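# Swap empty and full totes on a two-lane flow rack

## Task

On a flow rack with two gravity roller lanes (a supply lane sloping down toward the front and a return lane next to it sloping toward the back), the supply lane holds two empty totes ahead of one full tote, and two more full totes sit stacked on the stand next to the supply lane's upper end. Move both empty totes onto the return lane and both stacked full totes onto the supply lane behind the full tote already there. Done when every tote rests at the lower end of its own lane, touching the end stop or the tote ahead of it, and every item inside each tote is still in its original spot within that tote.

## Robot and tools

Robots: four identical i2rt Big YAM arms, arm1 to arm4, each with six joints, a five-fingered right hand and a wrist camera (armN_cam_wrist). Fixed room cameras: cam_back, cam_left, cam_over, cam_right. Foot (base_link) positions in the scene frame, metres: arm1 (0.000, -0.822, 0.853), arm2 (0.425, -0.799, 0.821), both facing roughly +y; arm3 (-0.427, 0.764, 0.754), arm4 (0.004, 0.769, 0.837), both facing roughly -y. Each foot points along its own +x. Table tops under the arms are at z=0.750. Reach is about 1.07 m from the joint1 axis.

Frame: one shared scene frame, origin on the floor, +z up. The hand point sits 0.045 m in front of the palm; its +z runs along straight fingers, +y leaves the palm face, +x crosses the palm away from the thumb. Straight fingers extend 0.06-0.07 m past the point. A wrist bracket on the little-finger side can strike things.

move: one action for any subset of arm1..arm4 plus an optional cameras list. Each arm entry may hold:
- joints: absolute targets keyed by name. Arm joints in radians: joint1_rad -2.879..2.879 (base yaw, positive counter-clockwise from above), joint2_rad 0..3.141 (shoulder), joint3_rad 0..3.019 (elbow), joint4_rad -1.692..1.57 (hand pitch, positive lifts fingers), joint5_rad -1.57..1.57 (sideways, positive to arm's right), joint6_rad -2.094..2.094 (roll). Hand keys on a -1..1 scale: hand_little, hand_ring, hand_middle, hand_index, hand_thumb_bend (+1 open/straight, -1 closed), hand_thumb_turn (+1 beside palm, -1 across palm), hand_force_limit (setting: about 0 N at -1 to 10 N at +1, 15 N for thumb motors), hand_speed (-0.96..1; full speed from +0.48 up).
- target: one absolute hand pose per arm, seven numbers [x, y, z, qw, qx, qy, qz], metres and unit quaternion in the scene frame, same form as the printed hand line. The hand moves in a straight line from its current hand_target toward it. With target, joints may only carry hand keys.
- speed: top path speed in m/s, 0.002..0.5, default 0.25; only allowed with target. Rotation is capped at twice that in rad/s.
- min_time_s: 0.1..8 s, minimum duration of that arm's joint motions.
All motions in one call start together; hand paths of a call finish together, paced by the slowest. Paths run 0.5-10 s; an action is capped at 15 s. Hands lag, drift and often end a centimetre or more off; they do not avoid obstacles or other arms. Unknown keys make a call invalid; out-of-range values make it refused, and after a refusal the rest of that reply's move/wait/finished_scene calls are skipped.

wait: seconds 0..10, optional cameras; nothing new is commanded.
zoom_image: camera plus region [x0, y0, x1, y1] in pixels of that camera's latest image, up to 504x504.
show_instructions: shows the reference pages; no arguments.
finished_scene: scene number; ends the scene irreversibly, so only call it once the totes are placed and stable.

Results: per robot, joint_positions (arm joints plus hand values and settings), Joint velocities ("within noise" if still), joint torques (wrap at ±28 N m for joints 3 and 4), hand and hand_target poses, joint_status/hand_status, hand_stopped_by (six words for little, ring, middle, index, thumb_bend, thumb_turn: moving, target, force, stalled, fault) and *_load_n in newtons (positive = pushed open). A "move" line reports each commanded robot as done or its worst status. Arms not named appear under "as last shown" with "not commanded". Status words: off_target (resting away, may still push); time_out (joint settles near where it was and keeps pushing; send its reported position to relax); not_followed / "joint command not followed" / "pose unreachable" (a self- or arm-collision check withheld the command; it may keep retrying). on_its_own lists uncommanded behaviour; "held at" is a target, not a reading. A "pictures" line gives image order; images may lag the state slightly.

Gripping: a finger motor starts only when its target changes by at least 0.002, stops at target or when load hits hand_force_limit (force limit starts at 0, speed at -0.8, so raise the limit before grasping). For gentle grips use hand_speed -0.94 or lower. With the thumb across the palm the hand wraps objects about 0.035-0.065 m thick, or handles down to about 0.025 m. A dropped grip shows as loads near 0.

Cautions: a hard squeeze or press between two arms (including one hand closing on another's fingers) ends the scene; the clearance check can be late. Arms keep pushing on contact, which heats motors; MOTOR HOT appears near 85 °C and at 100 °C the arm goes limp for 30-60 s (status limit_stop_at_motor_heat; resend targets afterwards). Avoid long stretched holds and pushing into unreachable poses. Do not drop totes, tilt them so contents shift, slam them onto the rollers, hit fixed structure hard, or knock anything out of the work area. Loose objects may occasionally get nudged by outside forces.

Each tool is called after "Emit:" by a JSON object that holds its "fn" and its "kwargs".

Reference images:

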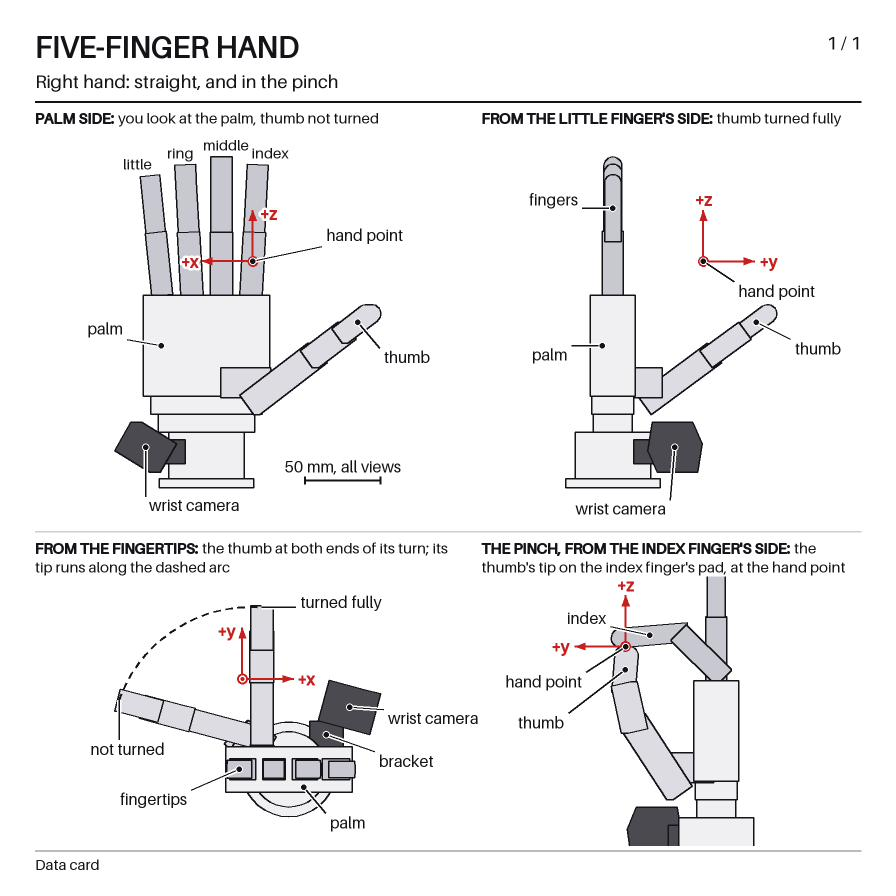

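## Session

Scene 1 solved. Now scene 2.

Emit:
{"fn": "move", "kwargs": {}}

Scene clock: 0.00 s.
Joint torques (N m): no reading
Motor temperatures (°C): arm1=[28 35 36 28 28 30] | arm2=[30 33 31 28 31 27] | arm3=[29 33 36 30 31 28] | arm4=[28 42 37 28 30 29]
Heat: arm1: hottest joint3_rad 36 °C; arm2: hottest joint2_rad 33 °C; arm3: hottest joint3_rad 36 °C; arm4: hottest joint2_rad 42 °C.
Joint velocities: within noise
arm1.joint_positions: joint1_rad=-0.082 joint2_rad=+0.593 joint3_rad=+1.370 joint4_rad=-1.220 joint5_rad=+0.188 joint6_rad=-1.427 hand_little=+1.000 hand_ring=+1.000 hand_middle=+1.000 hand_index=+1.000 hand_thumb_turn=+1.000 hand_thumb_bend=+1.000 hand_force_limit=+0.000 hand_speed=-0.800
arm1.joint_status: not commanded
arm1.hand_stopped_by: target,target,target,target,target,target
arm1.little_load_n: 0.0
arm1.ring_load_n: 0.0
arm1.middle_load_n: 0.0
arm1.index_load_n: 0.0
arm1.thumb_bend_load_n: 0.0
arm1.thumb_turn_load_n: 0.0
arm1.hand: x=+0.1156 y=-0.6032 z=+1.3751 quat_wxyz=(-0.324, +0.697, +0.473, +0.430) (m; scene frame)
arm1.hand_target: x=+0.1153 y=-0.6051 z=+1.3849 quat_wxyz=(-0.332, +0.693, +0.468, +0.437) (m; scene frame)
arm1.hand_status: not commanded
arm2.joint_positions: joint1_rad=+0.003 joint2_rad=+0.650 joint3_rad=+1.413 joint4_rad=-1.338 joint5_rad=-0.260 joint6_rad=-1.174 hand_little=+1.000 hand_ring=+1.000 hand_middle=+1.000 hand_index=+1.000 hand_thumb_turn=+1.000 hand_thumb_bend=+1.000 hand_force_limit=+0.000 hand_speed=-0.800
arm2.joint_status: not commanded
arm2.hand_stopped_by: target,target,target,target,target,target
arm2.little_load_n: 0.0
arm2.ring_load_n: 0.5
arm2.middle_load_n: 0.0
arm2.index_load_n: 0.0
arm2.thumb_bend_load_n: 0.0
arm2.thumb_turn_load_n: 0.0
arm2.hand: x=+0.4260 y=-0.5600 z=+1.3064 quat_wxyz=(-0.452, +0.703, +0.520, +0.179) (m; scene frame)
arm2.hand_target: x=+0.4259 y=-0.5611 z=+1.3161 quat_wxyz=(-0.459, +0.697, +0.518, +0.185) (m; scene frame)
arm2.hand_status: not commanded
arm3.joint_positions: joint1_rad=-0.342 joint2_rad=+0.642 joint3_rad=+1.403 joint4_rad=-1.249 joint5_rad=-0.046 joint6_rad=-1.306 hand_little=+1.000 hand_ring=+1.000 hand_middle=+1.000 hand_index=+1.000 hand_thumb_turn=+1.000 hand_thumb_bend=+1.000 hand_force_limit=+0.000 hand_speed=-0.800
arm3.joint_status: not commanded
arm3.hand_stopped_by: target,target,target,target,target,target
arm3.little_load_n: 0.0
arm3.ring_load_n: 0.0
arm3.middle_load_n: 0.0
arm3.index_load_n: 0.0
arm3.thumb_bend_load_n: 0.0
arm3.thumb_turn_load_n: 0.0
arm3.hand: x=-0.5439 y=+0.5372 z=+1.2623 quat_wxyz=(+0.365, +0.415, -0.749, +0.365) (m; scene frame)
arm3.hand_target: x=-0.5433 y=+0.5388 z=+1.2712 quat_wxyz=(+0.371, +0.413, -0.745, +0.371) (m; scene frame)
arm3.hand_status: not commanded
arm4.joint_positions: joint1_rad=-0.303 joint2_rad=+0.577 joint3_rad=+1.459 joint4_rad=-1.342 joint5_rad=+0.289 joint6_rad=-1.052 hand_little=+1.000 hand_ring=+1.000 hand_middle=+1.000 hand_index=+1.000 hand_thumb_turn=+1.000 hand_thumb_bend=+1.000 hand_force_limit=+0.000 hand_speed=-0.800
arm4.joint_status: not commanded
arm4.hand_stopped_by: target,target,target,target,target,target
arm4.little_load_n: 0.0
arm4.ring_load_n: 0.0
arm4.middle_load_n: 0.0
arm4.index_load_n: 0.0
arm4.thumb_bend_load_n: 0.0
arm4.thumb_turn_load_n: 0.0
arm4.hand: x=-0.1398 y=+0.6277 z=+1.3653 quat_wxyz=(+0.427, +0.227, -0.812, +0.327) (m; scene frame)
arm4.hand_target: x=-0.1389 y=+0.6301 z=+1.3722 quat_wxyz=(+0.431, +0.225, -0.808, +0.334) (m; scene frame)
arm4.hand_status: not commanded
pictures: arm1_cam_wrist, arm2_cam_wrist, arm3_cam_wrist, arm4_cam_wrist, cam_back, cam_left, cam_over, cam_right
Images, in order (width x height): arm1_cam_wrist 896x504, arm2_cam_wrist 896x504, arm3_cam_wrist 896x504, arm4_cam_wrist 896x504, cam_back 896x504, cam_left 896x504, cam_over 896x504, cam_right 896x504.

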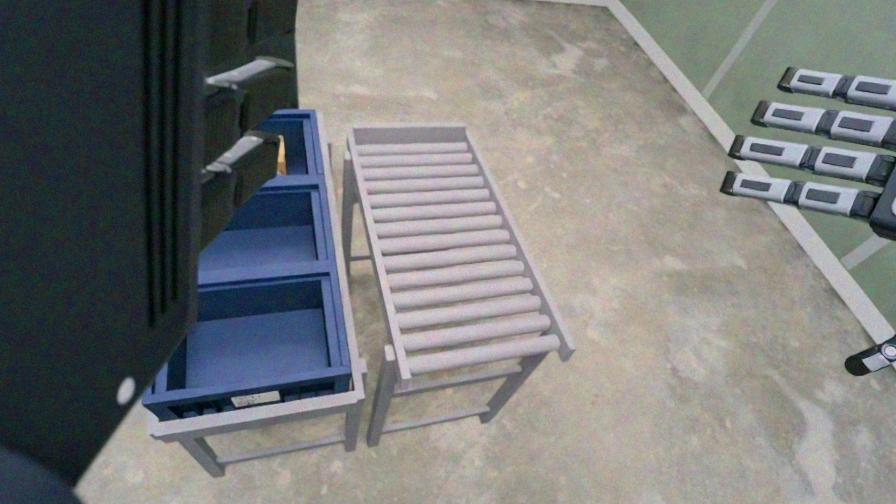

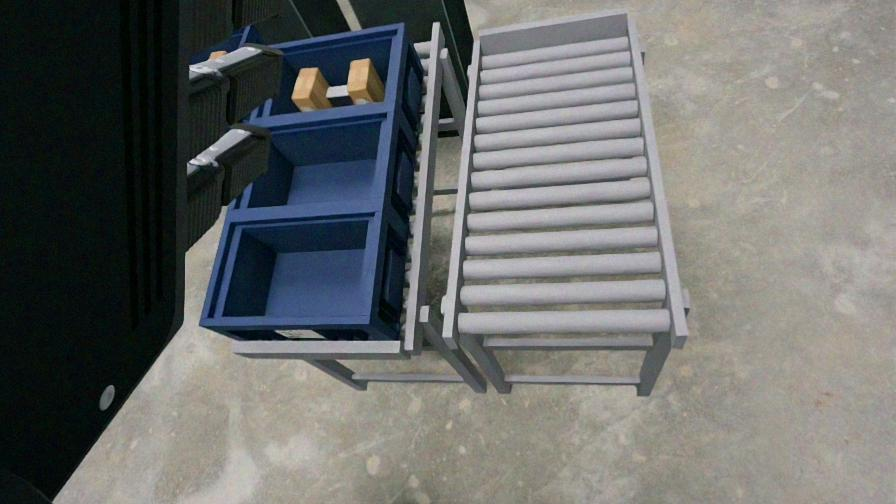

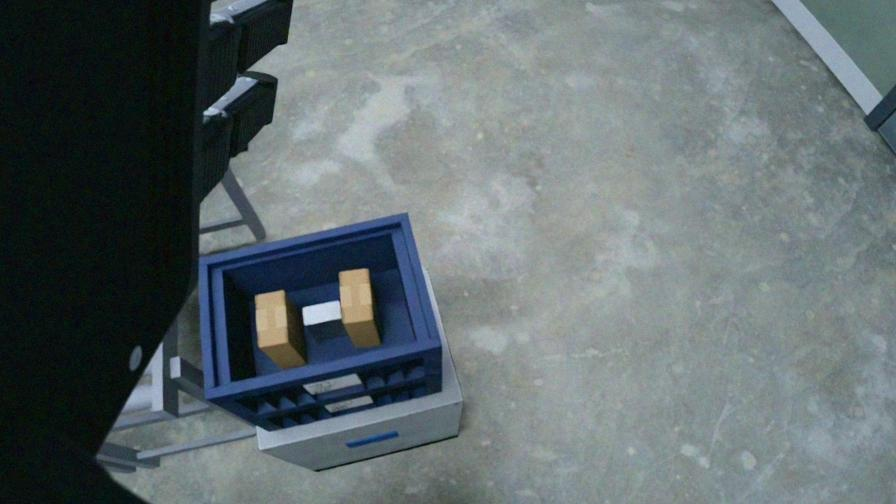

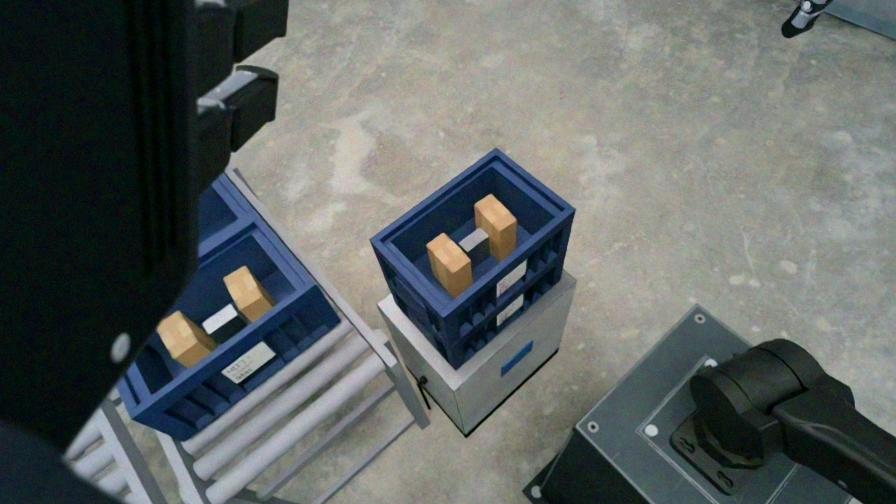

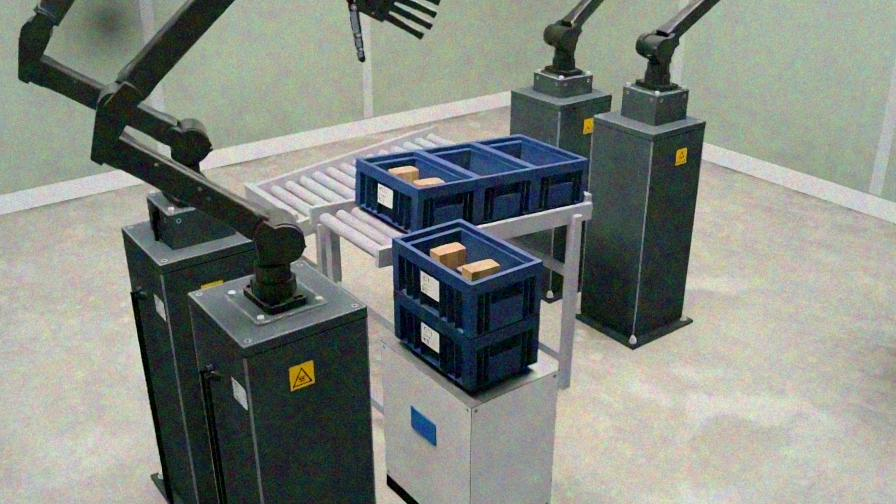

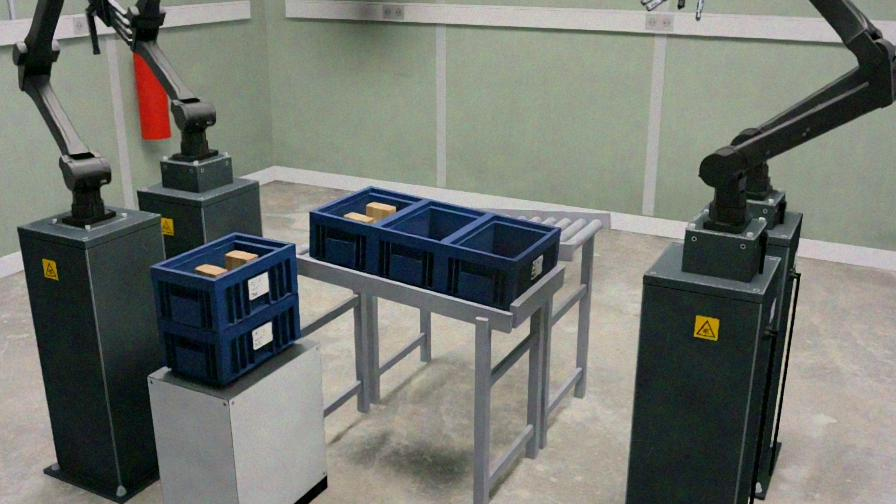

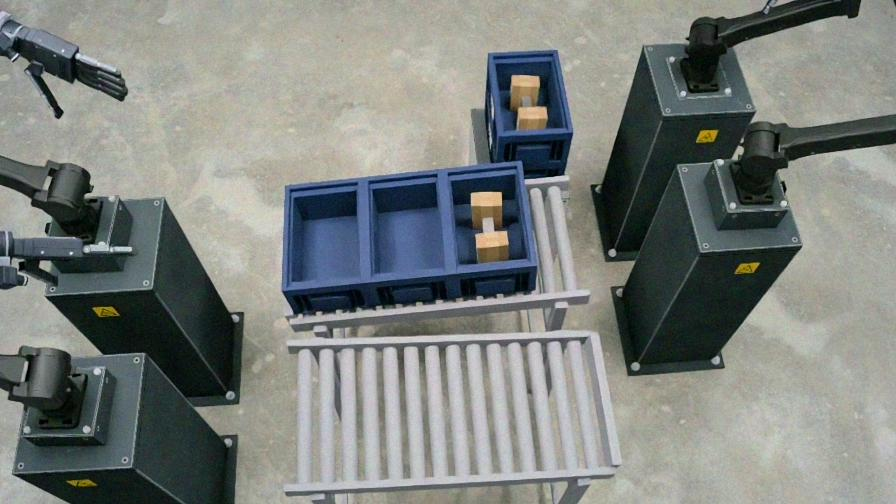

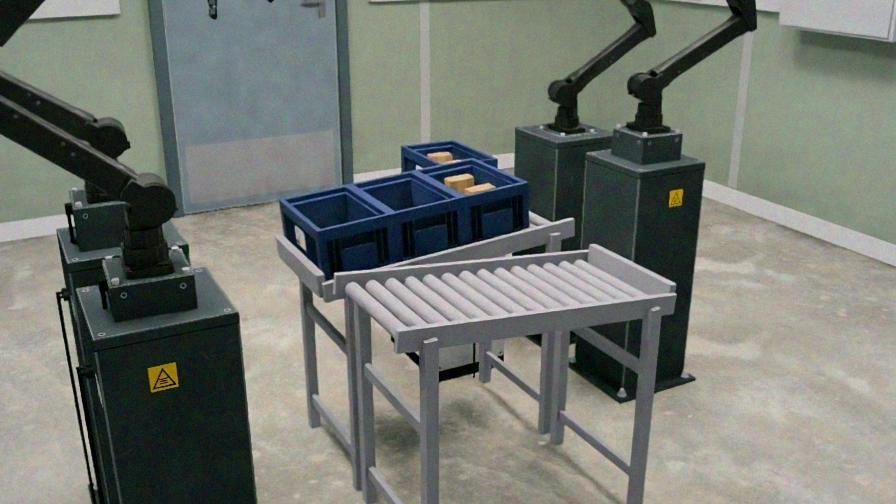

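Emit:
{"fn": "move", "kwargs": {"arm1": {"joints":{"joint1_rad":0.587,"joint2_rad":1.784,"joint3_rad":1.467,"joint4_rad":-1.243,"joint5_rad":0,"joint6_rad":-1.028,"hand_index":0.3,"hand_middle":0.3,"hand_ring":0.3,"hand_little":1,"hand_thumb_turn":-1,"hand_thumb_bend":1,"hand_speed":0.2},"min_time_s":3.5}, "arm2": {"joints":{"joint1_rad":-0.411,"joint2_rad":1.718,"joint3_rad":1.601,"joint4_rad":-1.434,"joint5_rad":0,"joint6_rad":1.112,"hand_index":0.3,"hand_middle":0.3,"hand_ring":0.3,"hand_little":1,"hand_thumb_turn":-1,"hand_thumb_bend":1,"hand_speed":0.2},"min_time_s":3.5}, "arm3": {"joints":{"joint1_rad":-0.522,"joint2_rad":1.75,"joint3_rad":1.6,"joint4_rad":-1.4,"joint5_rad":0,"joint6_rad":1.08,"hand_index":0.3,"hand_middle":0.3,"hand_ring":0.3,"hand_little":1,"hand_thumb_turn":-1,"hand_thumb_bend":1,"hand_speed":0.2},"min_time_s":3.5}, "arm4": {"joints":{"joint1_rad":0.561,"joint2_rad":1.908,"joint3_rad":1.714,"joint4_rad":-1.341,"joint5_rad":0,"joint6_rad":-1.032,"hand_index":0.3,"hand_middle":0.3,"hand_ring":0.3,"hand_little":1,"hand_thumb_turn":-1,"hand_thumb_bend":1,"hand_speed":0.2},"min_time_s":3.5}}}

Emit:
{"fn": "move", "kwargs": {"arm1": {"target":[-0.20,-0.295,0.741,-0.0475,0.7055,0.7055,0.0475],"speed":0.2}, "arm2": {"target":[0.205,-0.235,0.77,-0.0475,0.7055,-0.7055,-0.0475],"speed":0.2}, "arm4": {"target":[0.21,0.132,0.763,-0.0475,0.7055,-0.7055,-0.0475],"speed":0.2}, "cameras": ["all"]}}

Scene clock: 41.87 s.
Joint torques (N m): arm1=[1.44 -17.03 12.12 -0.72 0.11 0.03] | arm2=[-1.14 -14.1 10.61 -0.57 0.16 0.12] | arm3=[0.03 -16.15 12.78 0.08 0.13 0.13] | arm4=[-0.56 -17.49 10.21 0.13 0.04 0.02]
Motor temperatures (°C): arm1=[28 35 38 28 28 30] | arm2=[30 33 35 28 31 27] | arm3=[29 33 41 30 31 28] | arm4=[28 42 40 28 30 29]
Heat: arm1: hottest joint3_rad 38 °C; arm2: hottest joint3_rad 35 °C; arm3: hottest joint3_rad 41 °C; arm4: hottest joint2_rad 42 °C.
move: arm1 done; arm2 done; arm3 done; arm4 done
Joint velocities: within noise
arm1.joint_positions: joint1_rad=+0.584 joint2_rad=+1.775 joint3_rad=+1.429 joint4_rad=-1.236 joint5_rad=+0.003 joint6_rad=-1.040 hand_little=+1.000 hand_ring=+0.300 hand_middle=+0.300 hand_index=+0.300 hand_thumb_turn=-1.000 hand_thumb_bend=+1.000 hand_force_limit=+0.000 hand_speed=+0.200
arm1.joint_status: all done
arm1.hand_stopped_by: target,target,target,target,target,target
arm1.little_load_n: 0.0
arm1.ring_load_n: 0.0
arm1.middle_load_n: 0.0
arm1.index_load_n: 0.0
arm1.thumb_bend_load_n: 0.0
arm1.thumb_turn_load_n: 0.0
arm1.hand: x=-0.2096 y=-0.4055 z=+0.9422 quat_wxyz=(+0.007, +0.702, +0.713, +0.002) (m; scene frame)
arm1.hand_target: x=-0.2183 y=-0.3962 z=+0.9504 quat_wxyz=(-0.004, +0.705, +0.709, +0.003) (m; scene frame)
arm1.hand_status: not commanded
arm2.joint_positions: joint1_rad=-0.401 joint2_rad=+1.706 joint3_rad=+1.555 joint4_rad=-1.422 joint5_rad=-0.003 joint6_rad=+1.103 hand_little=+1.000 hand_ring=+0.300 hand_middle=+0.300 hand_index=+0.300 hand_thumb_turn=-1.000 hand_thumb_bend=+1.000 hand_force_limit=+0.000 hand_speed=+0.200
arm2.joint_status: all done
arm2.hand_stopped_by: target,target,target,target,target,target
arm2.little_load_n: 0.0
arm2.ring_load_n: 0.0
arm2.middle_load_n: 0.0
arm2.index_load_n: 0.0
arm2.thumb_bend_load_n: 0.0
arm2.thumb_turn_load_n: 0.0
arm2.hand: x=+0.5875 y=-0.3034 z=+0.9921 quat_wxyz=(+0.000, +0.714, -0.700, +0.001) (m; scene frame)
arm2.hand_target: x=+0.5986 y=-0.2938 z=+1.0033 quat_wxyz=(-0.011, +0.707, -0.707, -0.001) (m; scene frame)
arm2.hand_status: not commanded
arm3.joint_positions: joint1_rad=-0.515 joint2_rad=+1.736 joint3_rad=+1.548 joint4_rad=-1.391 joint5_rad=-0.003 joint6_rad=+1.069 hand_little=+1.000 hand_ring=+0.300 hand_middle=+0.300 hand_index=+0.300 hand_thumb_turn=-1.000 hand_thumb_bend=+1.000 hand_force_limit=+0.000 hand_speed=+0.200
arm3.joint_status: all done
arm3.hand_stopped_by: target,target,target,target,target,target
arm3.little_load_n: 0.0
arm3.ring_load_n: 0.0
arm3.middle_load_n: 0.0
arm3.index_load_n: 0.0
arm3.thumb_bend_load_n: 0.0
arm3.thumb_turn_load_n: 0.0
arm3.hand: x=-0.6164 y=+0.2735 z=+0.9079 quat_wxyz=(+0.003, -0.706, -0.708, -0.003) (m; scene frame)
arm3.hand_target: x=-0.6280 y=+0.2610 z=+0.9205 quat_wxyz=(+0.000, -0.712, -0.702, +0.012) (m; scene frame)
arm3.hand_status: not commanded
arm4.joint_positions: joint1_rad=+0.559 joint2_rad=+1.896 joint3_rad=+1.666 joint4_rad=-1.342 joint5_rad=+0.001 joint6_rad=-1.040 hand_little=+1.000 hand_ring=+0.300 hand_middle=+0.300 hand_index=+0.300 hand_thumb_turn=-1.000 hand_thumb_bend=+1.000 hand_force_limit=+0.000 hand_speed=+0.200
arm4.joint_status: all done
arm4.hand_stopped_by: target,target,target,target,target,target
arm4.little_load_n: 0.0
arm4.ring_load_n: 0.0
arm4.middle_load_n: 0.0
arm4.index_load_n: 0.0
arm4.thumb_bend_load_n: 0.0
arm4.thumb_turn_load_n: 0.0
arm4.hand: x=+0.2401 y=+0.3032 z=+0.9517 quat_wxyz=(+0.003, +0.710, -0.704, +0.000) (m; scene frame)
arm4.hand_target: x=+0.2502 y=+0.2897 z=+0.9608 quat_wxyz=(+0.007, +0.708, -0.706, +0.018) (m; scene frame)
arm4.hand_status: not commanded
pictures: none

Scene clock: 45.20 s.
Joint torques (N m): arm1=[0.56 -19.9 10.15 0.14 0.41 -0.17] | arm2=[-0.32 -14.74 8.25 0.77 0.18 0.14] | arm3=[-0.67 -16.03 12.63 -0.08 0.22 0.11] | arm4=[-1.08 -23.12 10.06 -0.61 -0.06 -0.14]
Motor temperatures (°C): arm1=[28 35 38 28 28 30] | arm2=[30 33 35 28 31 27] | arm3=[29 33 42 30 31 28] | arm4=[28 43 40 28 30 29]
Heat: arm1: hottest joint3_rad 38 °C; arm2: hottest joint3_rad 35 °C; arm3: hottest joint3_rad 42 °C; arm4: hottest joint2_rad 43 °C.
move: arm1 off_target; arm2 off_target; arm4 off_target
Joint velocities: within noise
arm1.joint_positions: joint1_rad=+0.502 joint2_rad=+2.148 joint3_rad=+1.431 joint4_rad=-0.756 joint5_rad=+0.051 joint6_rad=-1.106 hand_little=+1.000 hand_ring=+0.300 hand_middle=+0.300 hand_index=+0.300 hand_thumb_turn=-1.000 hand_thumb_bend=+1.000 hand_force_limit=+0.000 hand_speed=+0.200
arm1.joint_status: not commanded
arm1.hand_stopped_by: target,target,target,target,target,target
arm1.little_load_n: 0.0
arm1.ring_load_n: 0.0
arm1.middle_load_n: 0.0
arm1.index_load_n: 0.0
arm1.thumb_bend_load_n: 0.0
arm1.thumb_turn_load_n: 0.0
arm1.hand: x=-0.1984 y=-0.3118 z=+0.7417 quat_wxyz=(-0.037, +0.707, +0.705, +0.042) (m; scene frame)
arm1.hand_target: x=-0.1997 y=-0.2955 z=+0.7413 quat_wxyz=(-0.047, +0.706, +0.706, +0.048) (m; scene frame)
arm1.hand_status: off_target (0.017 m and 1.4 deg from the pose sent, 0.230 m and 8.2 deg at the start)
arm2.joint_positions: joint1_rad=+0.350 joint2_rad=+1.937 joint3_rad=+1.229 joint4_rad=-0.765 joint5_rad=+0.032 joint6_rad=+1.865 hand_little=+1.000 hand_ring=+0.300 hand_middle=+0.300 hand_index=+0.300 hand_thumb_turn=-1.000 hand_thumb_bend=+1.000 hand_force_limit=+0.000 hand_speed=+0.200
arm2.joint_status: not commanded
arm2.hand_stopped_by: target,target,target,target,target,target
arm2.little_load_n: 0.0
arm2.ring_load_n: 0.0
arm2.middle_load_n: 0.0
arm2.index_load_n: 0.0
arm2.thumb_bend_load_n: 0.0
arm2.thumb_turn_load_n: 0.0
arm2.hand: x=+0.2113 y=-0.2542 z=+0.7664 quat_wxyz=(-0.039, +0.709, -0.704, -0.034) (m; scene frame)
arm2.hand_target: x=+0.2052 y=-0.2358 z=+0.7704 quat_wxyz=(-0.047, +0.706, -0.705, -0.048) (m; scene frame)
arm2.hand_status: off_target (0.021 m and 1.9 deg from the pose sent, 0.448 m and 7.9 deg at the start)
arm3: as last shown
arm3.thumb_bend_load_n: -0.5
arm3.thumb_turn_load_n: 0.5
arm3.hand: x=-0.6165 y=+0.2735 z=+0.9079 quat_wxyz=(+0.003, -0.706, -0.708, -0.003) (m; scene frame)
arm3.hand_target: x=-0.6280 y=+0.2609 z=+0.9205 quat_wxyz=(+0.000, -0.713, -0.701, +0.012) (m; scene frame)
arm4.joint_positions: joint1_rad=+0.395 joint2_rad=+2.556 joint3_rad=+2.315 joint4_rad=-1.461 joint5_rad=-0.049 joint6_rad=-1.200 hand_little=+1.000 hand_ring=+0.300 hand_middle=+0.300 hand_index=+0.300 hand_thumb_turn=-1.000 hand_thumb_bend=+1.000 hand_force_limit=+0.000 hand_speed=+0.200
arm4.joint_status: not commanded
arm4.hand_stopped_by: target,target,target,target,target,target
arm4.little_load_n: 0.0
arm4.ring_load_n: 0.0
arm4.middle_load_n: 0.0
arm4.index_load_n: 0.0
arm4.thumb_bend_load_n: 0.0
arm4.thumb_turn_load_n: 0.0
arm4.hand: x=+0.2125 y=+0.1411 z=+0.7710 quat_wxyz=(-0.046, +0.706, -0.705, -0.049) (m; scene frame)
arm4.hand_target: x=+0.2098 y=+0.1325 z=+0.7631 quat_wxyz=(-0.047, +0.706, -0.706, -0.047) (m; scene frame)
arm4.hand_status: off_target (0.012 m and 0.2 deg from the pose sent, 0.257 m and 8.0 deg at the start)
pictures: arm1_cam_wrist, arm2_cam_wrist, arm3_cam_wrist, arm4_cam_wrist, cam_back, cam_left, cam_over, cam_right
Images, in order (width x height): arm1_cam_wrist 896x504, arm2_cam_wrist 896x504, arm3_cam_wrist 896x504, arm4_cam_wrist 896x504, cam_back 896x504, cam_left 896x504, cam_over 896x504, cam_right 896x504.

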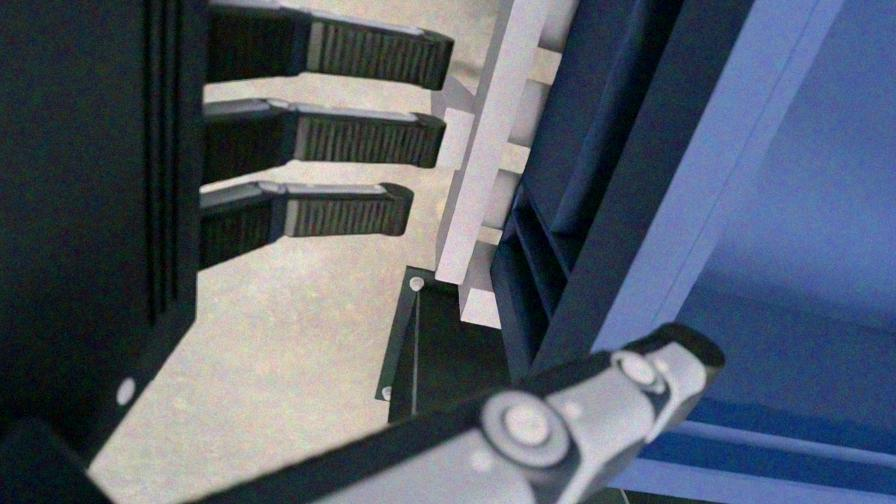

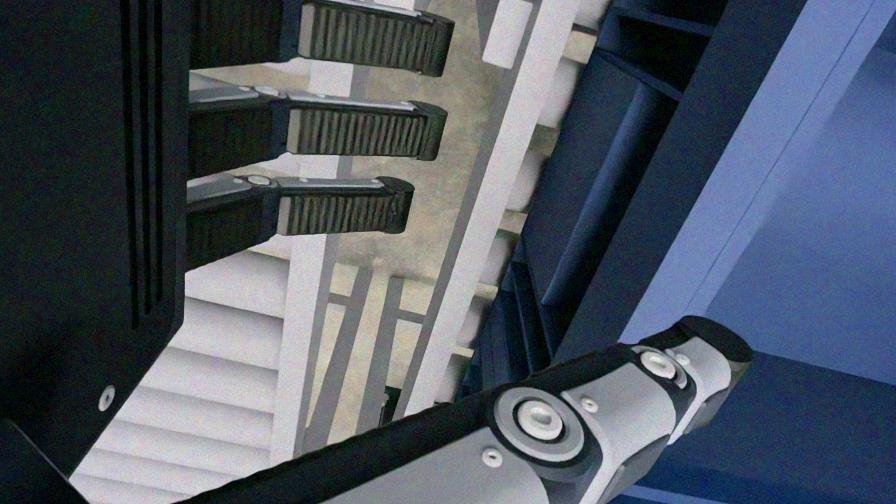

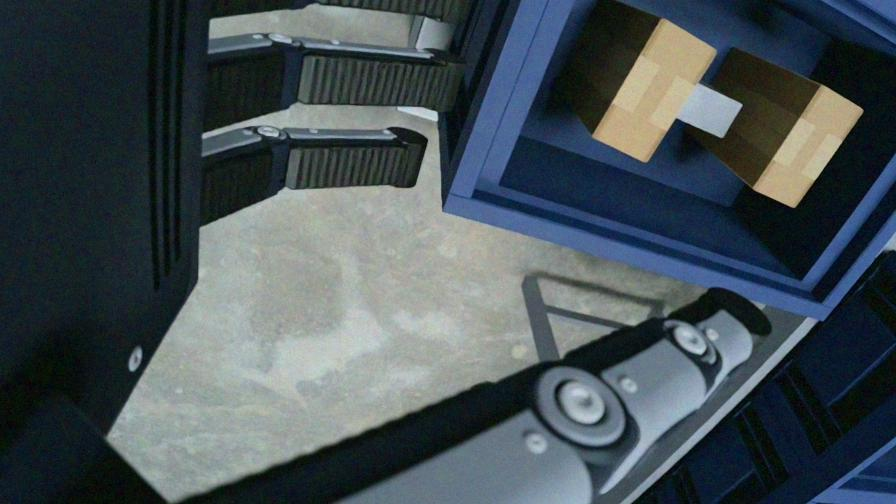

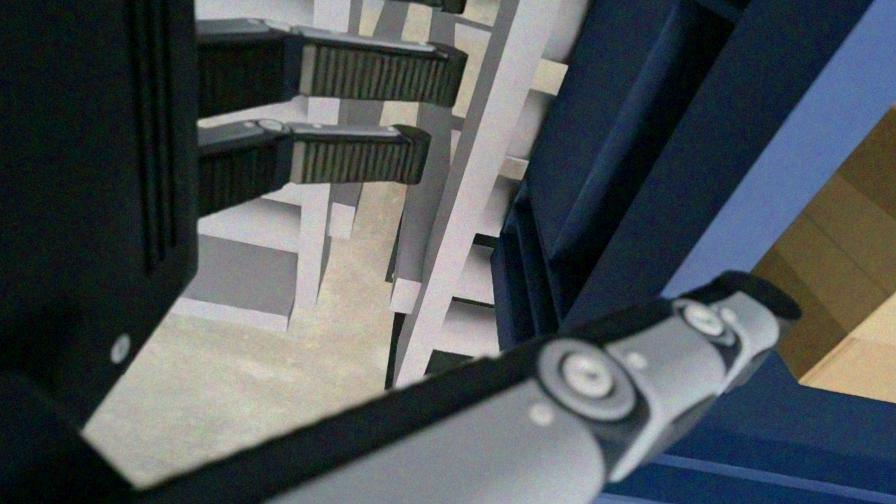

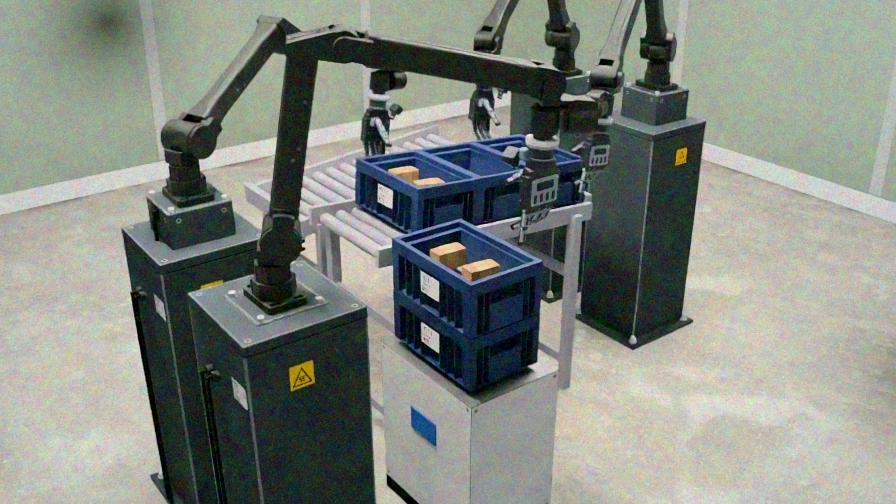

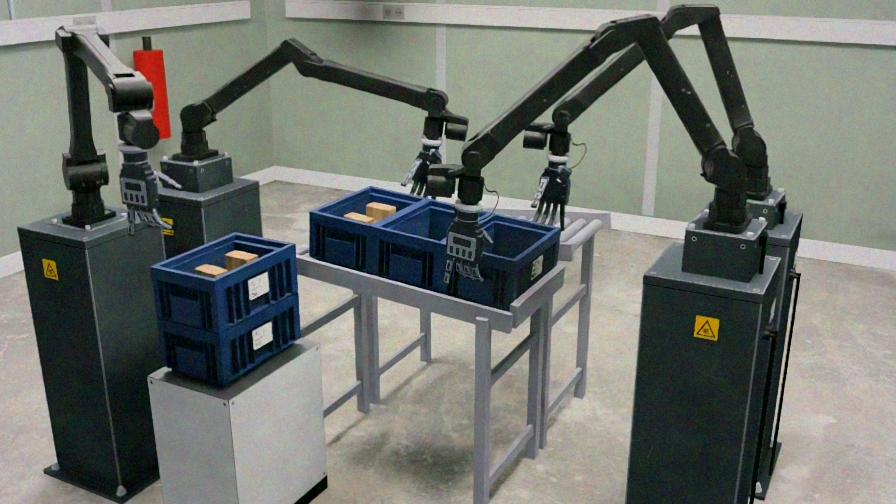

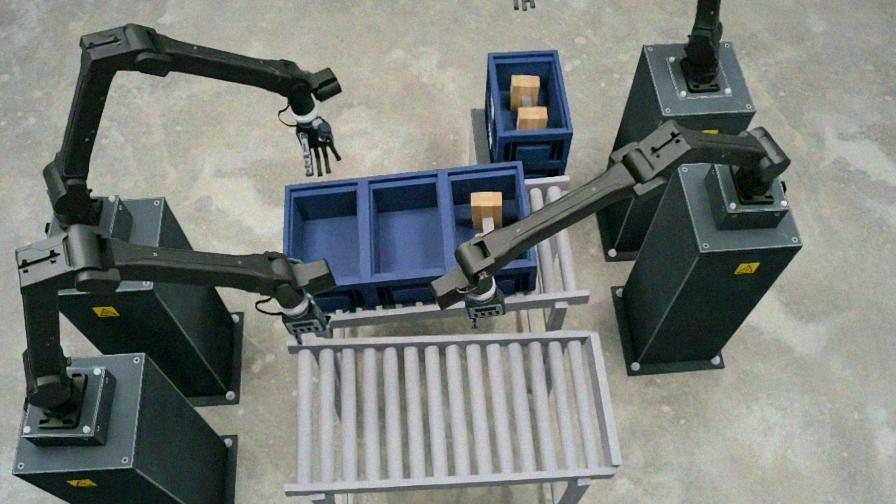

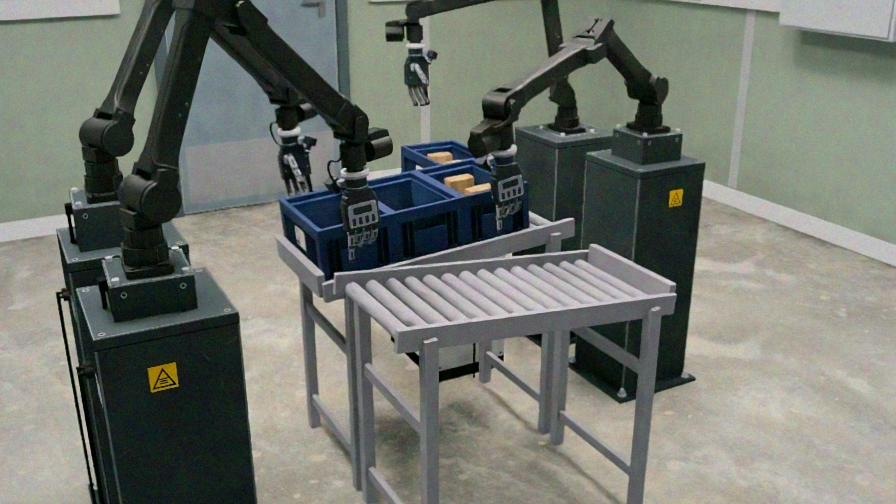

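Emit:
{"fn": "move", "kwargs": {"arm1": {"target":[-0.132,-0.285,0.741,-0.0475,0.7055,0.7055,0.0475],"speed":0.08}, "arm2": {"target":[0.139,-0.222,0.764,-0.0475,0.7055,-0.7055,-0.0475],"speed":0.08}, "arm4": {"target":[0.143,0.128,0.762,-0.0475,0.7055,-0.7055,-0.0475],"speed":0.08}, "cameras": ["arm1_cam_wrist","arm2_cam_wrist","arm4_cam_wrist"]}}

Scene clock: 61.07 s.
Joint torques (N m): arm1=[0.56 -22.42 6.91 0.2 0.15 -0.15] | arm2=[0.09 -15.85 8.72 -0.32 0.18 0.15] | arm3=[-0.97 -16.21 13.01 0.06 0.1 0.16] | arm4=[-2.08 -25.76 5.49 0.23 0.29 -0.17]
Motor temperatures (°C): arm1=[28 37 39 28 28 30] | arm2=[30 34 36 28 31 27] | arm3=[29 34 46 30 31 28] | arm4=[28 48 43 28 30 29]
Heat: arm1: hottest joint3_rad 39 °C; arm2: hottest joint3_rad 36 °C; arm3: hottest joint3_rad 46 °C; arm4: hottest joint2_rad 48 °C.
move: arm1 done; arm2 off_target; arm4 off_target
Joint velocities: within noise
arm1.joint_positions: joint1_rad=+0.384 joint2_rad=+2.148 joint3_rad=+1.401 joint4_rad=-0.719 joint5_rad=+0.044 joint6_rad=-1.219 hand_little=+1.000 hand_ring=+0.300 hand_middle=+0.300 hand_index=+0.300 hand_thumb_turn=-1.000 hand_thumb_bend=+1.000 hand_force_limit=+0.000 hand_speed=+0.200
arm1.joint_status: not commanded
arm1.hand_stopped_by: target,target,target,target,target,target
arm1.little_load_n: 0.0
arm1.ring_load_n: 0.0
arm1.middle_load_n: 0.0
arm1.index_load_n: 0.0
arm1.thumb_bend_load_n: 0.0
arm1.thumb_turn_load_n: 0.0
arm1.hand: x=-0.1324 y=-0.2914 z=+0.7337 quat_wxyz=(-0.037, +0.709, +0.703, +0.044) (m; scene frame)
arm1.hand_target: x=-0.1320 y=-0.2850 z=+0.7410 quat_wxyz=(-0.047, +0.706, +0.705, +0.048) (m; scene frame)
arm1.hand_status: done (0.010 m and 1.4 deg from the pose sent, 0.072 m and 1.4 deg at the start)
arm2.joint_positions: joint1_rad=+0.447 joint2_rad=+2.012 joint3_rad=+1.349 joint4_rad=-0.782 joint5_rad=+0.046 joint6_rad=+1.968 hand_little=+1.000 hand_ring=+0.300 hand_middle=+0.300 hand_index=+0.300 hand_thumb_turn=-1.000 hand_thumb_bend=+1.000 hand_force_limit=+0.000 hand_speed=+0.200
arm2.joint_status: not commanded
arm2.hand_stopped_by: target,target,target,target,target,target
arm2.little_load_n: 0.0
arm2.ring_load_n: 0.0
arm2.middle_load_n: 0.0
arm2.index_load_n: 0.0
arm2.thumb_bend_load_n: 0.0
arm2.thumb_turn_load_n: 0.0
arm2.hand: x=+0.1482 y=-0.2315 z=+0.7656 quat_wxyz=(-0.046, +0.706, -0.705, -0.047) (m; scene frame)
arm2.hand_target: x=+0.1391 y=-0.2225 z=+0.7641 quat_wxyz=(-0.048, +0.706, -0.705, -0.048) (m; scene frame)
arm2.hand_status: off_target (0.013 m and 0.1 deg from the pose sent, 0.079 m and 1.9 deg at the start)
arm3: as last shown
arm3.thumb_bend_load_n: 0.0
arm3.thumb_turn_load_n: 0.0
arm4.joint_positions: joint1_rad=+0.315 joint2_rad=+2.526 joint3_rad=+2.252 joint4_rad=-1.422 joint5_rad=-0.045 joint6_rad=-1.286 hand_little=+1.000 hand_ring=+0.300 hand_middle=+0.300 hand_index=+0.300 hand_thumb_turn=-1.000 hand_thumb_bend=+1.000 hand_force_limit=+0.000 hand_speed=+0.200
arm4.joint_status: not commanded
arm4.hand_stopped_by: target,target,target,target,target,target
arm4.little_load_n: 0.0
arm4.ring_load_n: 1.0
arm4.middle_load_n: 0.0
arm4.index_load_n: 0.0
arm4.thumb_bend_load_n: 0.0
arm4.thumb_turn_load_n: 0.0
arm4.hand: x=+0.1562 y=+0.1275 z=+0.7680 quat_wxyz=(-0.047, +0.708, -0.703, -0.043) (m; scene frame)
arm4.hand_target: x=+0.1432 y=+0.1282 z=+0.7621 quat_wxyz=(-0.048, +0.705, -0.706, -0.048) (m; scene frame)
arm4.hand_status: off_target (0.014 m and 0.6 deg from the pose sent, 0.071 m and 0.2 deg at the start)
pictures: arm1_cam_wrist, arm2_cam_wrist, arm4_cam_wrist
Images, in order (width x height): arm1_cam_wrist 896x504, arm2_cam_wrist 896x504, arm4_cam_wrist 896x504.

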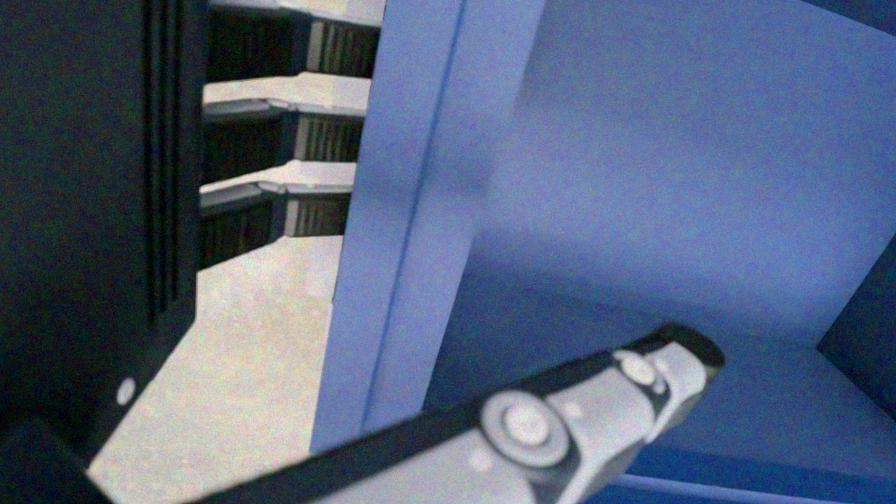

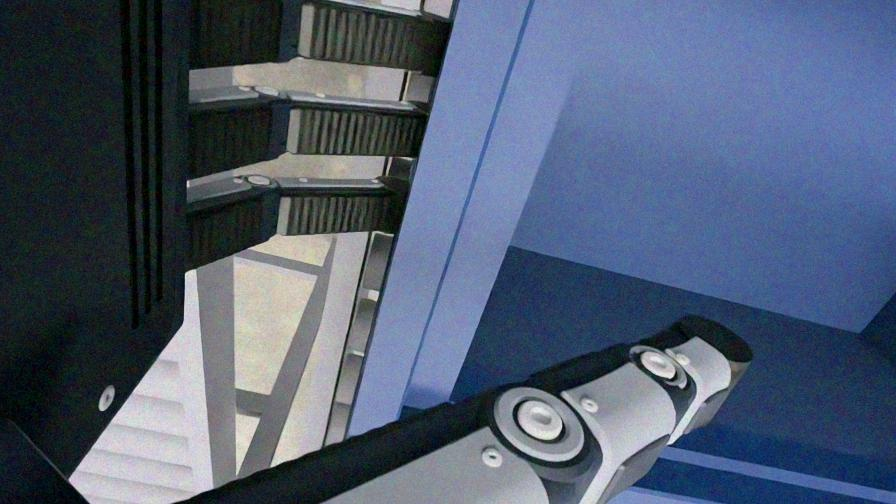

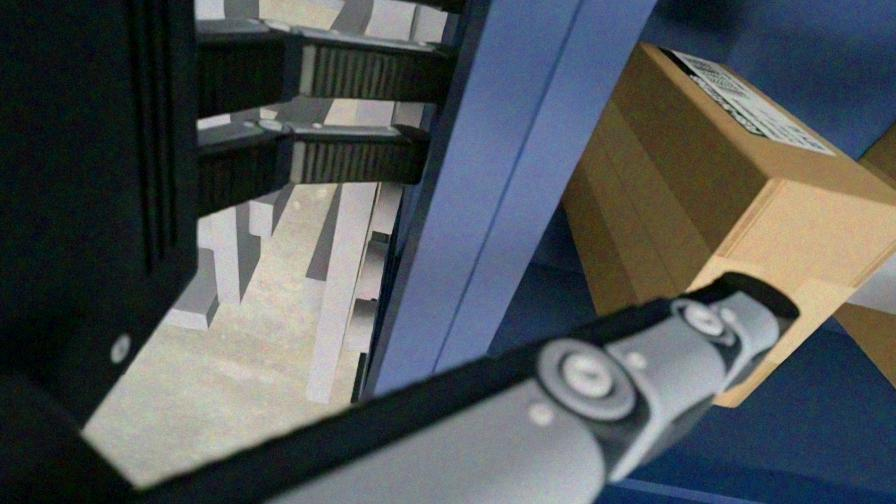

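Emit:
{"fn": "move", "kwargs": {"arm4": {"target":[0.175,0.140,0.782,-0.0475,0.7055,-0.7055,-0.0475],"speed":0.1}, "arm1": {"joints":{"hand_index":-0.1,"hand_middle":-0.1,"hand_ring":-0.1,"hand_speed":-0.88,"hand_force_limit":-0.5}}, "arm2": {"joints":{"hand_index":-0.1,"hand_middle":-0.1,"hand_ring":-0.1,"hand_speed":-0.88,"hand_force_limit":-0.5}}}}

Emit:
{"fn": "move", "kwargs": {"arm4": {"target":[0.134,0.138,0.768,-0.0475,0.7055,-0.7055,-0.0475],"speed":0.08}, "arm1": {"joints":{"hand_thumb_bend":-0.2,"hand_speed":-0.8,"hand_force_limit":-0.4}}, "arm2": {"joints":{"hand_thumb_bend":-0.2,"hand_speed":-0.8,"hand_force_limit":-0.4}}, "cameras": ["arm1_cam_wrist","arm2_cam_wrist","arm4_cam_wrist"]}}

Scene clock: 79.27 s.
Joint torques (N m): arm1=[0.91 -22.36 7.15 -0.1 0.37 -0.15] | arm2=[0.09 -16.79 8.64 -0.28 -0.19 0.1] | arm3=[-0.21 -16.38 12.85 -0.13 0.15 0.06] | arm4=[-0.97 -24.76 5.83 -0.51 0.08 0.04]
Motor temperatures (°C): arm1=[28 39 39 28 28 30] | arm2=[30 35 38 28 31 27] | arm3=[29 34 49 30 31 28] | arm4=[28 51 43 28 30 29]
Heat: arm1: hottest joint2_rad 39 °C; arm2: hottest joint3_rad 38 °C; arm3: hottest joint3_rad 49 °C; arm4: hottest joint2_rad 51 °C.
move: arm1 off_target; arm2 off_target; arm4 off_target
Joint velocities: within noise
arm1.joint_positions: joint1_rad=+0.384 joint2_rad=+2.148 joint3_rad=+1.398 joint4_rad=-0.712 joint5_rad=+0.037 joint6_rad=-1.221 hand_little=+1.000 hand_ring=+0.168 hand_middle=+0.134 hand_index=+0.101 hand_thumb_turn=-1.000 hand_thumb_bend=+1.000 hand_force_limit=-0.500 hand_speed=-0.880
arm1.joint_status: hand_ring off_target (ended at +0.168, target -0.100); hand_middle off_target (ended at +0.134, target -0.100); hand_index off_target (ended at +0.101, target -0.100); the others done
arm1.hand_stopped_by: target,force,force,force,target,target
arm1.little_load_n: 0.0
arm1.ring_load_n: 0.0
arm1.middle_load_n: 0.0
arm1.index_load_n: 3.0
arm1.thumb_bend_load_n: 0.0
arm1.thumb_turn_load_n: 0.0
arm1.hand: x=-0.1336 y=-0.2910 z=+0.7326 quat_wxyz=(-0.040, +0.708, +0.704, +0.042) (m; scene frame)
arm1.hand_target: x=-0.1321 y=-0.2850 z=+0.7410 quat_wxyz=(-0.047, +0.705, +0.706, +0.048) (m; scene frame)
arm1.hand_status: not commanded
arm2.joint_positions: joint1_rad=+0.447 joint2_rad=+2.023 joint3_rad=+1.349 joint4_rad=-0.782 joint5_rad=+0.054 joint6_rad=+1.973 hand_little=+1.000 hand_ring=+0.134 hand_middle=+0.157 hand_index=+0.179 hand_thumb_turn=-1.000 hand_thumb_bend=+1.000 hand_force_limit=-0.500 hand_speed=-0.880
arm2.joint_status: hand_ring off_target (ended at +0.134, target -0.100); hand_middle off_target (ended at +0.157, target -0.100); hand_index off_target (ended at +0.179, target -0.100); the others done
arm2.hand_stopped_by: target,force,force,force,target,target
arm2.little_load_n: 0.0
arm2.ring_load_n: 3.5
arm2.middle_load_n: 0.0
arm2.index_load_n: 0.0
arm2.thumb_bend_load_n: 0.0
arm2.thumb_turn_load_n: 0.0
arm2.hand: x=+0.1506 y=-0.2327 z=+0.7586 quat_wxyz=(-0.048, +0.704, -0.707, -0.040) (m; scene frame)
arm2.hand_target: x=+0.1390 y=-0.2224 z=+0.7643 quat_wxyz=(-0.048, +0.706, -0.705, -0.048) (m; scene frame)
arm2.hand_status: not commanded
arm3: as last shown
arm4.joint_positions: joint1_rad=+0.338 joint2_rad=+2.492 joint3_rad=+2.247 joint4_rad=-1.428 joint5_rad=-0.045 joint6_rad=-1.257 hand_little=+1.000 hand_ring=+0.300 hand_middle=+0.300 hand_index=+0.300 hand_thumb_turn=-1.000 hand_thumb_bend=+1.000 hand_force_limit=+0.000 hand_speed=+0.200
arm4.joint_status: not commanded
arm4.hand_stopped_by: target,target,target,target,target,target
arm4.little_load_n: 0.0
arm4.ring_load_n: 0.0
arm4.middle_load_n: 0.0
arm4.index_load_n: 0.0
arm4.thumb_bend_load_n: 0.0
arm4.thumb_turn_load_n: 0.0
arm4.hand: x=+0.1728 y=+0.1298 z=+0.7890 quat_wxyz=(-0.041, +0.707, -0.706, -0.034) (m; scene frame)
arm4.hand_target: x=+0.1750 y=+0.1399 z=+0.7822 quat_wxyz=(-0.047, +0.706, -0.706, -0.048) (m; scene frame)
arm4.hand_status: off_target (0.013 m and 1.7 deg from the pose sent, 0.027 m and 0.6 deg at the start)
pictures: none

Scene clock: 83.70 s.
Joint torques (N m): arm1=[0.85 -22.36 7.13 -0.12 0.37 -0.16] | arm2=[0.09 -16.85 8.62 -0.34 -0.19 0.1] | arm3=[-0.38 -16.62 12.64 -0.2 0.16 0.13] | arm4=[-1.26 -25.76 5.39 0.17 0.15 -0.14]
Motor temperatures (°C): arm1=[28 39 39 28 28 30] | arm2=[30 35 38 28 31 27] | arm3=[29 35 49 30 31 28] | arm4=[28 52 42 28 30 29]
Heat: arm1: hottest joint2_rad 39 °C; arm2: hottest joint3_rad 38 °C; arm3: hottest joint3_rad 49 °C; arm4: hottest joint2_rad 52 °C.
move: arm1 off_target; arm2 off_target; arm4 done
Joint velocities: within noise
arm1.joint_positions: joint1_rad=+0.384 joint2_rad=+2.148 joint3_rad=+1.398 joint4_rad=-0.712 joint5_rad=+0.037 joint6_rad=-1.221 hand_little=+1.000 hand_ring=+0.168 hand_middle=+0.134 hand_index=+0.102 hand_thumb_turn=-1.000 hand_thumb_bend=+0.012 hand_force_limit=-0.400 hand_speed=-0.800
arm1.joint_status: hand_thumb_bend off_target (ended at +0.012, target -0.200); the others done
arm1.hand_stopped_by: target,force,force,force,force,target
arm1.little_load_n: 0.0
arm1.ring_load_n: 0.0
arm1.middle_load_n: 0.5
arm1.index_load_n: 4.0
arm1.thumb_bend_load_n: 5.0
arm1.thumb_turn_load_n: 0.5
arm1.hand: x=-0.1336 y=-0.2910 z=+0.7326 quat_wxyz=(-0.040, +0.708, +0.704, +0.042) (m; scene frame)
arm1.hand_target: x=-0.1321 y=-0.2850 z=+0.7410 quat_wxyz=(-0.047, +0.705, +0.706, +0.048) (m; scene frame)
arm1.hand_status: not commanded
arm2.joint_positions: joint1_rad=+0.447 joint2_rad=+2.023 joint3_rad=+1.349 joint4_rad=-0.782 joint5_rad=+0.054 joint6_rad=+1.973 hand_little=+1.000 hand_ring=+0.135 hand_middle=+0.157 hand_index=+0.179 hand_thumb_turn=-1.000 hand_thumb_bend=+0.232 hand_force_limit=-0.400 hand_speed=-0.800
arm2.joint_status: hand_thumb_bend off_target (ended at +0.232, target -0.200); the others done
arm2.hand_stopped_by: target,force,force,force,force,target
arm2.little_load_n: 0.0
arm2.ring_load_n: 5.5
arm2.middle_load_n: 1.5
arm2.index_load_n: 0.0
arm2.thumb_bend_load_n: 4.5
arm2.thumb_turn_load_n: 0.5
arm2.hand: x=+0.1505 y=-0.2325 z=+0.7588 quat_wxyz=(-0.048, +0.704, -0.707, -0.040) (m; scene frame)
arm2.hand_target: x=+0.1390 y=-0.2224 z=+0.7643 quat_wxyz=(-0.048, +0.706, -0.705, -0.048) (m; scene frame)
arm2.hand_status: not commanded
arm3: as last shown
arm3.thumb_bend_load_n: -0.5
arm4.joint_positions: joint1_rad=+0.293 joint2_rad=+2.481 joint3_rad=+2.170 joint4_rad=-1.392 joint5_rad=-0.041 joint6_rad=-1.295 hand_little=+1.000 hand_ring=+0.300 hand_middle=+0.300 hand_index=+0.300 hand_thumb_turn=-1.000 hand_thumb_bend=+1.000 hand_force_limit=+0.000 hand_speed=+0.200
arm4.joint_status: not commanded
arm4.hand_stopped_by: target,target,target,target,target,target
arm4.little_load_n: 0.0
arm4.ring_load_n: 0.0
arm4.middle_load_n: 0.0
arm4.index_load_n: 0.0
arm4.thumb_bend_load_n: 0.0
arm4.thumb_turn_load_n: 0.0
arm4.hand: x=+0.1375 y=+0.1366 z=+0.7708 quat_wxyz=(-0.048, +0.703, -0.708, -0.047) (m; scene frame)
arm4.hand_target: x=+0.1341 y=+0.1380 z=+0.7680 quat_wxyz=(-0.048, +0.705, -0.706, -0.048) (m; scene frame)
arm4.hand_status: done (0.005 m and 0.4 deg from the pose sent, 0.045 m and 1.7 deg at the start)
pictures: arm1_cam_wrist, arm2_cam_wrist, arm4_cam_wrist
Images, in order (width x height): arm1_cam_wrist 896x504, arm2_cam_wrist 896x504, arm4_cam_wrist 896x504.

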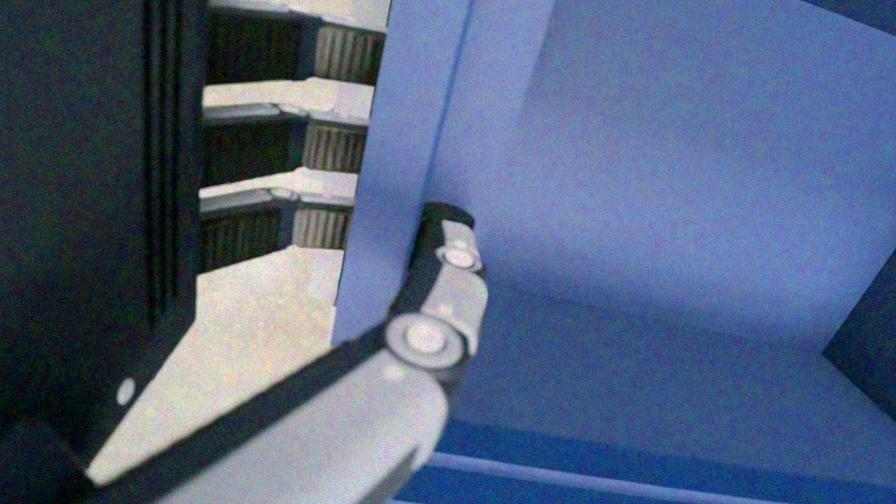

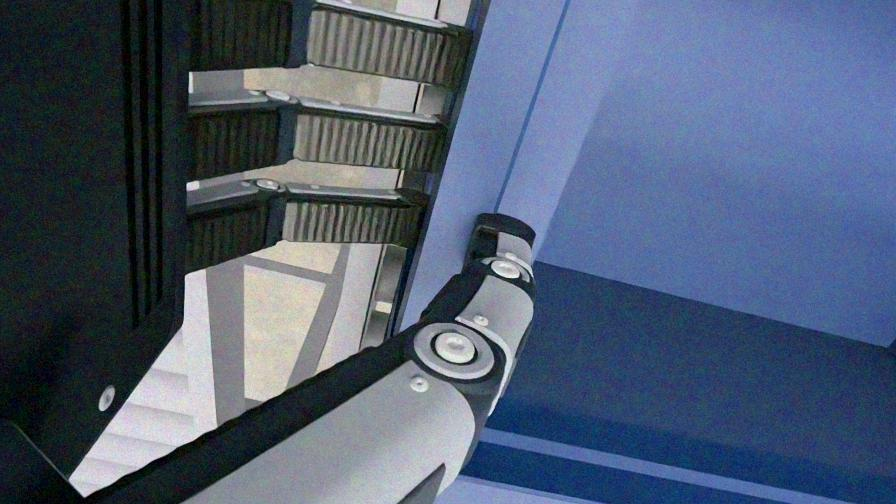

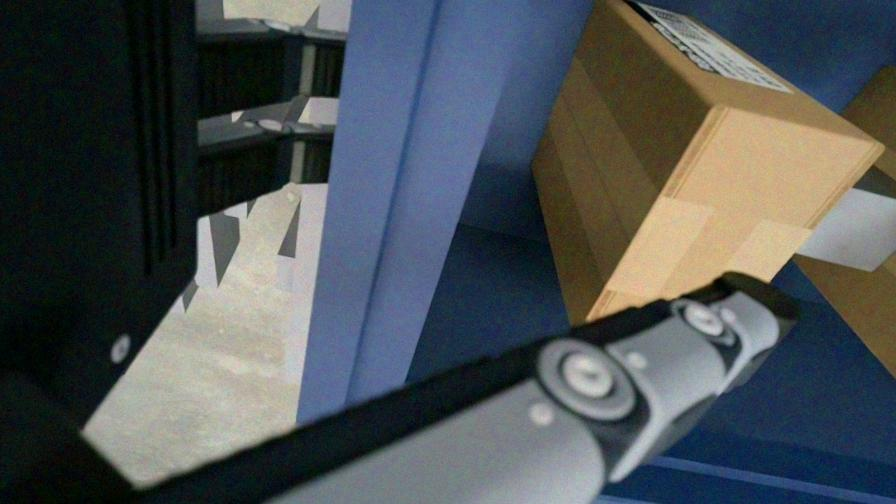

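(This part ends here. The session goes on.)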